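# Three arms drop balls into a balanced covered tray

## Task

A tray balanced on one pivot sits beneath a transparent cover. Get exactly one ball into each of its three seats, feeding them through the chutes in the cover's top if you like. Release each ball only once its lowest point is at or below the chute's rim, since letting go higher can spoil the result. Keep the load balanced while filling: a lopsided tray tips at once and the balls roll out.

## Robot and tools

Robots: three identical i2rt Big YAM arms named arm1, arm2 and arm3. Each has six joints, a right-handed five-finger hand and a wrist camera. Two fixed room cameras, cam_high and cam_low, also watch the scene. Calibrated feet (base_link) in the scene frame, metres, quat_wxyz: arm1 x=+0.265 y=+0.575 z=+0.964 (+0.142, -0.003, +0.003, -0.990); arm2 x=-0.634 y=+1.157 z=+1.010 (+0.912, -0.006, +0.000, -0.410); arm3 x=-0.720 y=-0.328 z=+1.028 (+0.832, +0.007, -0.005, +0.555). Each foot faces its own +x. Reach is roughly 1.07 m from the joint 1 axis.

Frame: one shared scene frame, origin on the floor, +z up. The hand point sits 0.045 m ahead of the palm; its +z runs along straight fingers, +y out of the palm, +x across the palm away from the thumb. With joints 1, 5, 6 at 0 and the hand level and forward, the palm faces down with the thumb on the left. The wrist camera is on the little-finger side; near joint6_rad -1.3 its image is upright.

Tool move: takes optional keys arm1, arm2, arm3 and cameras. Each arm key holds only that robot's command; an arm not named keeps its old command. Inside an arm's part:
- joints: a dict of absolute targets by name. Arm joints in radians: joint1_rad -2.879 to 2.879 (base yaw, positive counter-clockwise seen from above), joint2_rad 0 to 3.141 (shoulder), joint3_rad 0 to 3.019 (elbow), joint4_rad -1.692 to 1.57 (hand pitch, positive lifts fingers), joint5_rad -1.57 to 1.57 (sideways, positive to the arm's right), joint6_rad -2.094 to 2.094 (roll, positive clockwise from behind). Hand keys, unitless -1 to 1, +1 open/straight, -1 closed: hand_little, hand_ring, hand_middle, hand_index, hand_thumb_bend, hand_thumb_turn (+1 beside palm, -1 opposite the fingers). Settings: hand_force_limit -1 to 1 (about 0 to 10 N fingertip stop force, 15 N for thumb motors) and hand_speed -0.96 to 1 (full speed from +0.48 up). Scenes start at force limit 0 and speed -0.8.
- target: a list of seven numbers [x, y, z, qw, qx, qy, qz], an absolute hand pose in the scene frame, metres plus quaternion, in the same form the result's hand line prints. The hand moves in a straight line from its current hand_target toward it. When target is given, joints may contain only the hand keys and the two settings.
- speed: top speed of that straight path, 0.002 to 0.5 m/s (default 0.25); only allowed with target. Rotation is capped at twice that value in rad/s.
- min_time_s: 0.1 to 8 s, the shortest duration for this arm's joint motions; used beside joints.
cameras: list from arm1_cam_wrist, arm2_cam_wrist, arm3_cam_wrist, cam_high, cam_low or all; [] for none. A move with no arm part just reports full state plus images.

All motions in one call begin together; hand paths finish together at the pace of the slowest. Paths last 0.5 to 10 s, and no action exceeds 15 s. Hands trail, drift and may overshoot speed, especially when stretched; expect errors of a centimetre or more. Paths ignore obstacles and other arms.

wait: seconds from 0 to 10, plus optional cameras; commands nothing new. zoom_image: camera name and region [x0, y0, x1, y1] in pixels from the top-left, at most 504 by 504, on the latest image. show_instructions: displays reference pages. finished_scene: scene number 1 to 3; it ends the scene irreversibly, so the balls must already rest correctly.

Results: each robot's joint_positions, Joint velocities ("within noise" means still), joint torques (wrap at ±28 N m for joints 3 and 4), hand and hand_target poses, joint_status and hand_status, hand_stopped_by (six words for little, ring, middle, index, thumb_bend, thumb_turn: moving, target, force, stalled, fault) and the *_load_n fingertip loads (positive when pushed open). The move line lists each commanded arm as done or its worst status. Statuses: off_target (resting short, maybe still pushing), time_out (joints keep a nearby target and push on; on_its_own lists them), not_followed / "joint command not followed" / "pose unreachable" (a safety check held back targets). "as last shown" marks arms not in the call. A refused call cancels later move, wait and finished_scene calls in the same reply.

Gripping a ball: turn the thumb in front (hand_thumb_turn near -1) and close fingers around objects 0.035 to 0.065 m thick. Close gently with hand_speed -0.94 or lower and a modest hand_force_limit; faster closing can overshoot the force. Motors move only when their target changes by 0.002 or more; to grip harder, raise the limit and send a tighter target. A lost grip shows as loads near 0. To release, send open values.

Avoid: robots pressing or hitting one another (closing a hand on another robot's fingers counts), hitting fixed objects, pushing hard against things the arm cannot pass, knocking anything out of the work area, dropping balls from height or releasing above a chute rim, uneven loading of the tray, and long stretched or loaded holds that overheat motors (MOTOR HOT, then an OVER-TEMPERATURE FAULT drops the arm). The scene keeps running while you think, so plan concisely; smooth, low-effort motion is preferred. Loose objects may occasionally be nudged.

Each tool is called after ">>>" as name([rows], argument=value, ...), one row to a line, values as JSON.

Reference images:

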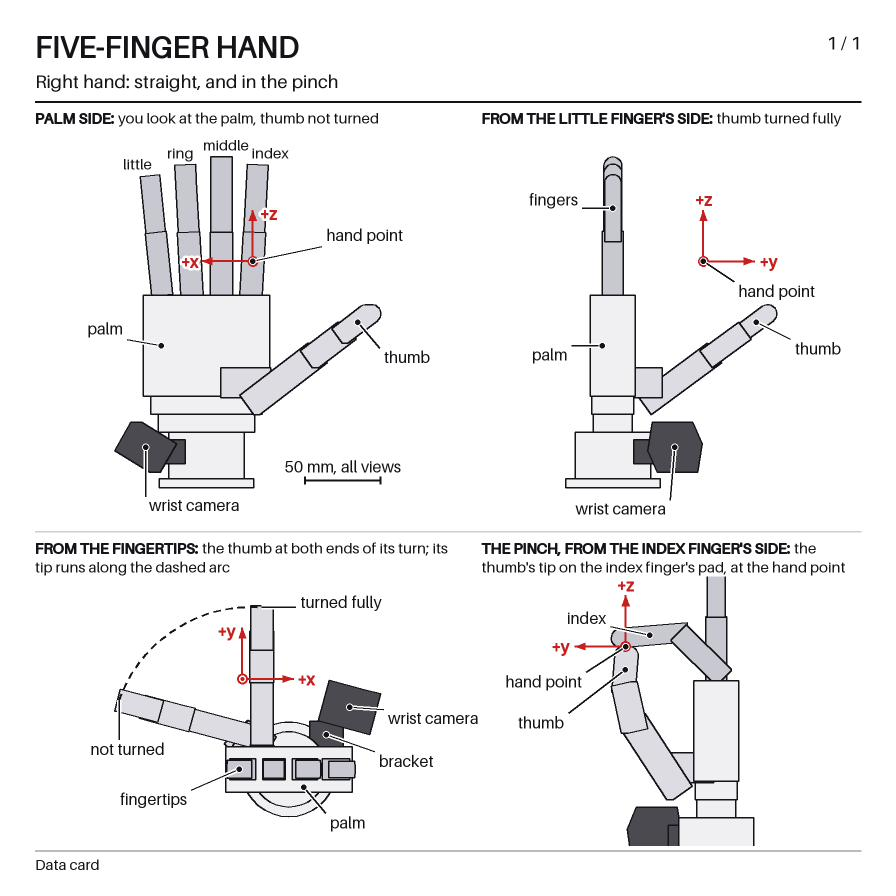

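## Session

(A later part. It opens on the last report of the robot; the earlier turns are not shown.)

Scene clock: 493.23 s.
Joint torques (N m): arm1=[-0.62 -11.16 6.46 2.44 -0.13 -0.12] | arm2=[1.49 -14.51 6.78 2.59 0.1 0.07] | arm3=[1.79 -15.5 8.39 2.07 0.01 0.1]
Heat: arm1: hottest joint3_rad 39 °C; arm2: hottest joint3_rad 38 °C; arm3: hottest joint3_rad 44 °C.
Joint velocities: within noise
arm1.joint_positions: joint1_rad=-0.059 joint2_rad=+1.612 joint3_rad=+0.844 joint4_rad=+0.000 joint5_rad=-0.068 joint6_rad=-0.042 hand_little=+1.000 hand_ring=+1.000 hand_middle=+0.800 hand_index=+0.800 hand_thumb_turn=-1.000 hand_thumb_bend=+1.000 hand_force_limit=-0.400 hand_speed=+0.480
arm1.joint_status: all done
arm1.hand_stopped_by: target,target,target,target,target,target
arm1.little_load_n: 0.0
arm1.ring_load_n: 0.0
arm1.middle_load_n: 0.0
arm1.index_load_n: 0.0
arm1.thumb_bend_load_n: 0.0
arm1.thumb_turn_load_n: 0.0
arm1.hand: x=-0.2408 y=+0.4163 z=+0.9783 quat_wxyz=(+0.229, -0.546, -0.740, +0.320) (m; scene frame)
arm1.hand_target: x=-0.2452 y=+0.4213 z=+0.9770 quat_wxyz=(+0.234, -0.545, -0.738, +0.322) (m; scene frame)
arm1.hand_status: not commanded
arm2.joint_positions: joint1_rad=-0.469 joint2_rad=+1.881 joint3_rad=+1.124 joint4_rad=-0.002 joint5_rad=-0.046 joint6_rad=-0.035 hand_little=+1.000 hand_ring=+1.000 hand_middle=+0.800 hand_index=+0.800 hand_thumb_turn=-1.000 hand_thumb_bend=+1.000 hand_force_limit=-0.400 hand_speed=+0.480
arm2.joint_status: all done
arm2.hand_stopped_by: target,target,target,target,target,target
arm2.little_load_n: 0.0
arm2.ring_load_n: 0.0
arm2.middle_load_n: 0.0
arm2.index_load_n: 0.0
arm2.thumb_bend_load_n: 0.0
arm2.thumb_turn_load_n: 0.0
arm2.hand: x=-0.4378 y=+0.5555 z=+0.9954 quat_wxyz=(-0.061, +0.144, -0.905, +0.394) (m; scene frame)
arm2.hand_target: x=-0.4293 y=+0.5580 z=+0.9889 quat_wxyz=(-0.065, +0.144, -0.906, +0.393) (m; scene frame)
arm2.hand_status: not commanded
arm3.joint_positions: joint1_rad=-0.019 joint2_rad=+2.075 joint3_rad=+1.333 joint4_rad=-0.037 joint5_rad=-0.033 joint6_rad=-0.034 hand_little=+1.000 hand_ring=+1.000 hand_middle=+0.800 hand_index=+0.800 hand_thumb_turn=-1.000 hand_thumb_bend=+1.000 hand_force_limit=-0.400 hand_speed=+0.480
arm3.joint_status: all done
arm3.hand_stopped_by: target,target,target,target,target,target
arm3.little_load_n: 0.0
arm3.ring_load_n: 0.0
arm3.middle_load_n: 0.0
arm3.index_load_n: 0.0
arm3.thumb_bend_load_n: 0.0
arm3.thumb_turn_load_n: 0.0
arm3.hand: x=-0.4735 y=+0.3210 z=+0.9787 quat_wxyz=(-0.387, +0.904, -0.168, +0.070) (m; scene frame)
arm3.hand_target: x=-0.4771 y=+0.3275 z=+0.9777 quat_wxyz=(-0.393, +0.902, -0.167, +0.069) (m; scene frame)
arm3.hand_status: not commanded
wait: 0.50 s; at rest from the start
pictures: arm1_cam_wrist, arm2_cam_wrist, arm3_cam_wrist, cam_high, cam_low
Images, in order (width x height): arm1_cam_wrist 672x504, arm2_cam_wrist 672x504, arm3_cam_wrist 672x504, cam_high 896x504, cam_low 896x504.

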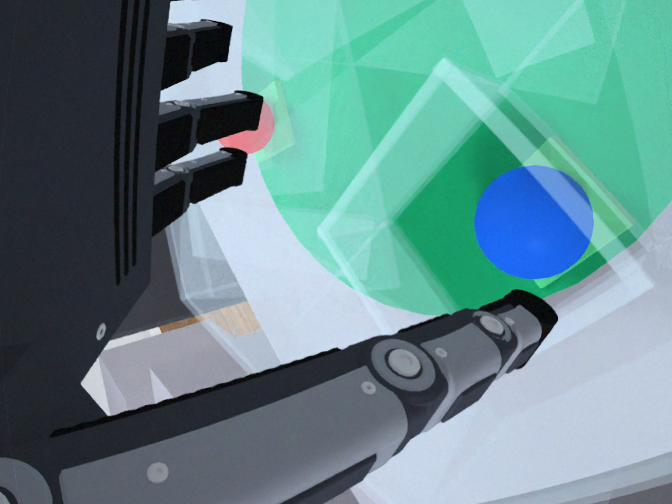

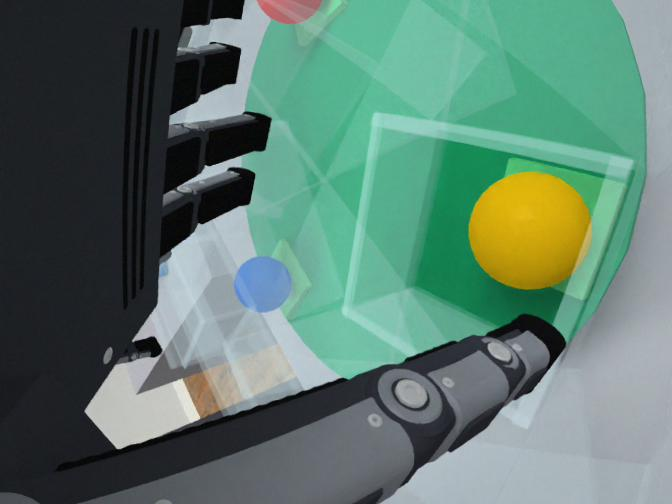

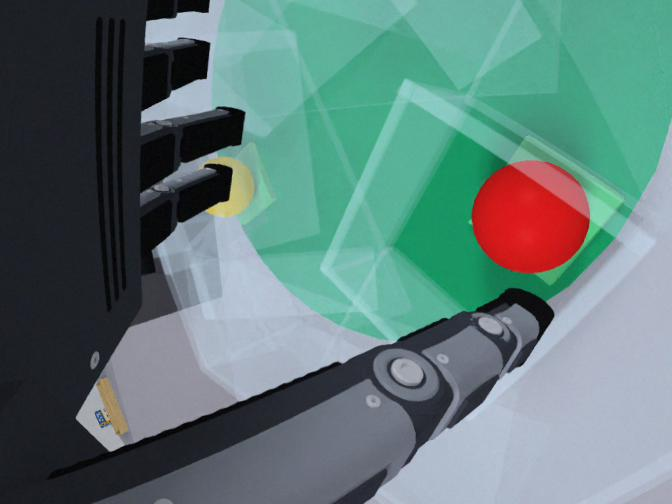

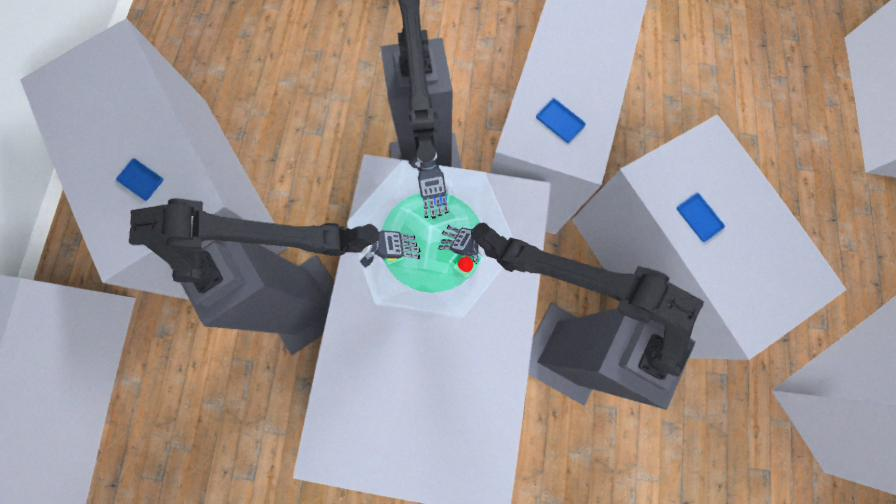

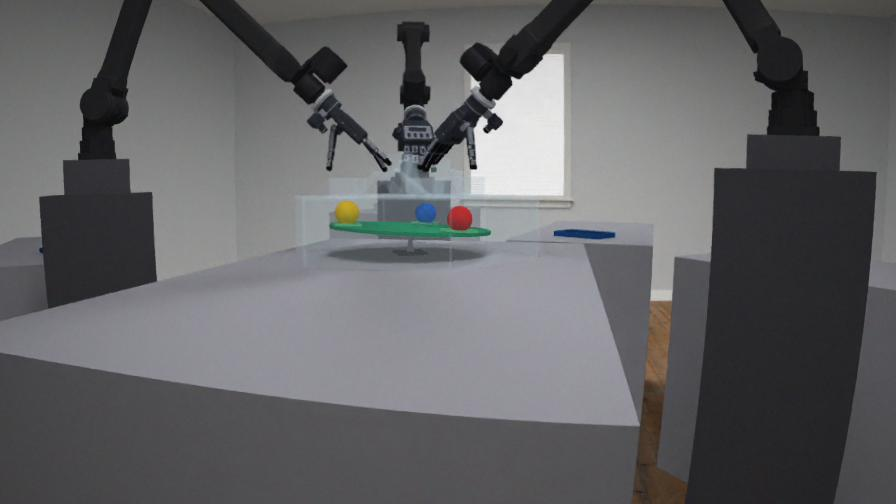

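>>> wait(seconds=3, cameras=["arm1_cam_wrist", "cam_low"])

>>> zoom_image(camera="cam_low", region=[280, 150, 540, 280])

Scene clock: 501.13 s.
Joint torques (N m): arm1=[-0.03 -11.16 6.37 2.54 -0.09 -0.13] | arm2=[1.44 -14.51 6.78 2.61 0.09 0.07] | arm3=[1.73 -15.5 8.38 2.07 0.01 0.1]
Heat: arm1: hottest joint3_rad 39 °C; arm2: hottest joint3_rad 38 °C; arm3: hottest joint3_rad 43 °C.
Joint velocities: within noise
arm1.joint_positions: joint1_rad=-0.059 joint2_rad=+1.612 joint3_rad=+0.844 joint4_rad=+0.000 joint5_rad=-0.068 joint6_rad=-0.042 hand_little=+1.000 hand_ring=+1.000 hand_middle=+0.800 hand_index=+0.800 hand_thumb_turn=-1.000 hand_thumb_bend=+1.000 hand_force_limit=-0.400 hand_speed=+0.480
arm1.joint_status: all done
arm1.hand_stopped_by: target,target,target,target,target,target
arm1.little_load_n: 0.0
arm1.ring_load_n: 0.0
arm1.middle_load_n: 0.0
arm1.index_load_n: 0.0
arm1.thumb_bend_load_n: 0.0
arm1.thumb_turn_load_n: 0.0
arm1.hand: x=-0.2408 y=+0.4163 z=+0.9783 quat_wxyz=(+0.229, -0.546, -0.740, +0.320) (m; scene frame)
arm1.hand_target: x=-0.2452 y=+0.4213 z=+0.9770 quat_wxyz=(+0.234, -0.545, -0.738, +0.322) (m; scene frame)
arm1.hand_status: not commanded
arm2.joint_positions: joint1_rad=-0.469 joint2_rad=+1.881 joint3_rad=+1.124 joint4_rad=-0.002 joint5_rad=-0.046 joint6_rad=-0.035 hand_little=+1.000 hand_ring=+1.000 hand_middle=+0.800 hand_index=+0.800 hand_thumb_turn=-1.000 hand_thumb_bend=+1.000 hand_force_limit=-0.400 hand_speed=+0.480
arm2.joint_status: all done
arm2.hand_stopped_by: target,target,target,target,target,target
arm2.little_load_n: 0.0
arm2.ring_load_n: 0.0
arm2.middle_load_n: 0.0
arm2.index_load_n: 0.0
arm2.thumb_bend_load_n: 0.0
arm2.thumb_turn_load_n: 0.0
arm2.hand: x=-0.4378 y=+0.5555 z=+0.9954 quat_wxyz=(-0.061, +0.144, -0.905, +0.394) (m; scene frame)
arm2.hand_target: x=-0.4293 y=+0.5580 z=+0.9889 quat_wxyz=(-0.065, +0.144, -0.906, +0.393) (m; scene frame)
arm2.hand_status: not commanded
arm3.joint_positions: joint1_rad=-0.019 joint2_rad=+2.075 joint3_rad=+1.333 joint4_rad=-0.037 joint5_rad=-0.033 joint6_rad=-0.034 hand_little=+1.000 hand_ring=+1.000 hand_middle=+0.800 hand_index=+0.800 hand_thumb_turn=-1.000 hand_thumb_bend=+1.000 hand_force_limit=-0.400 hand_speed=+0.480
arm3.joint_status: all done
arm3.hand_stopped_by: target,target,target,target,target,target
arm3.little_load_n: 0.0
arm3.ring_load_n: 0.0
arm3.middle_load_n: -0.5
arm3.index_load_n: 0.0
arm3.thumb_bend_load_n: 0.0
arm3.thumb_turn_load_n: 0.0
arm3.hand: x=-0.4735 y=+0.3210 z=+0.9787 quat_wxyz=(-0.387, +0.904, -0.168, +0.070) (m; scene frame)
arm3.hand_target: x=-0.4771 y=+0.3275 z=+0.9777 quat_wxyz=(-0.393, +0.902, -0.167, +0.069) (m; scene frame)
arm3.hand_status: not commanded
wait: 3.00 s; at rest from the start
pictures: arm1_cam_wrist, cam_low
Images, in order (width x height): arm1_cam_wrist 672x504, cam_low 896x504.

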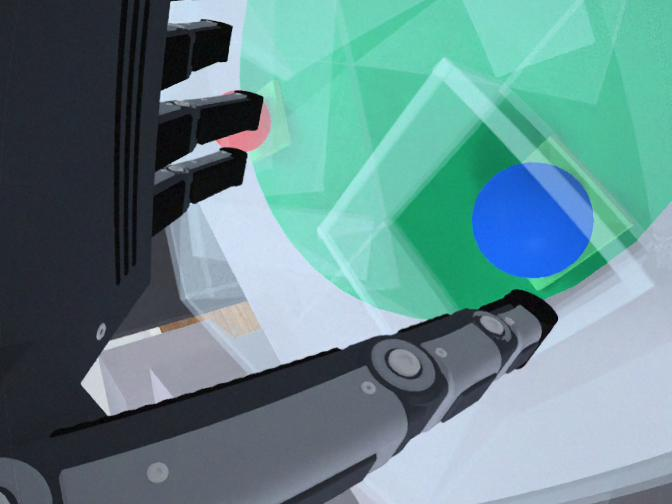

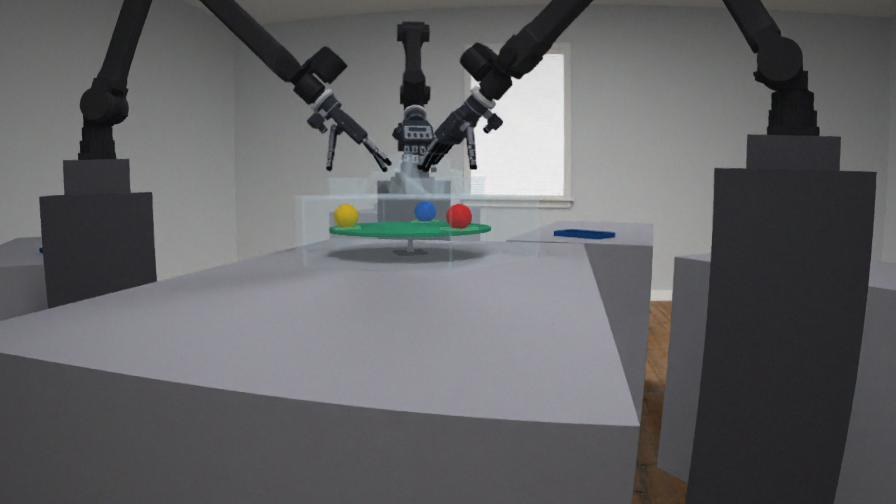

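Scaled by 1.938 from the camera's 896x504 image, which has a finer 1280x720 frame.

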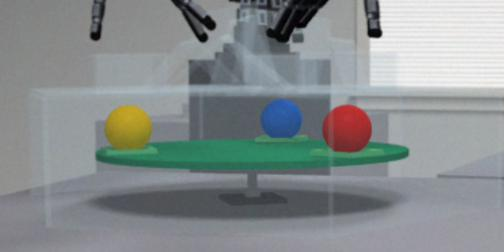

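Settled level with all three balls on their seats.

>>> finished_scene(scene=3)

The scene is finished: the task was done.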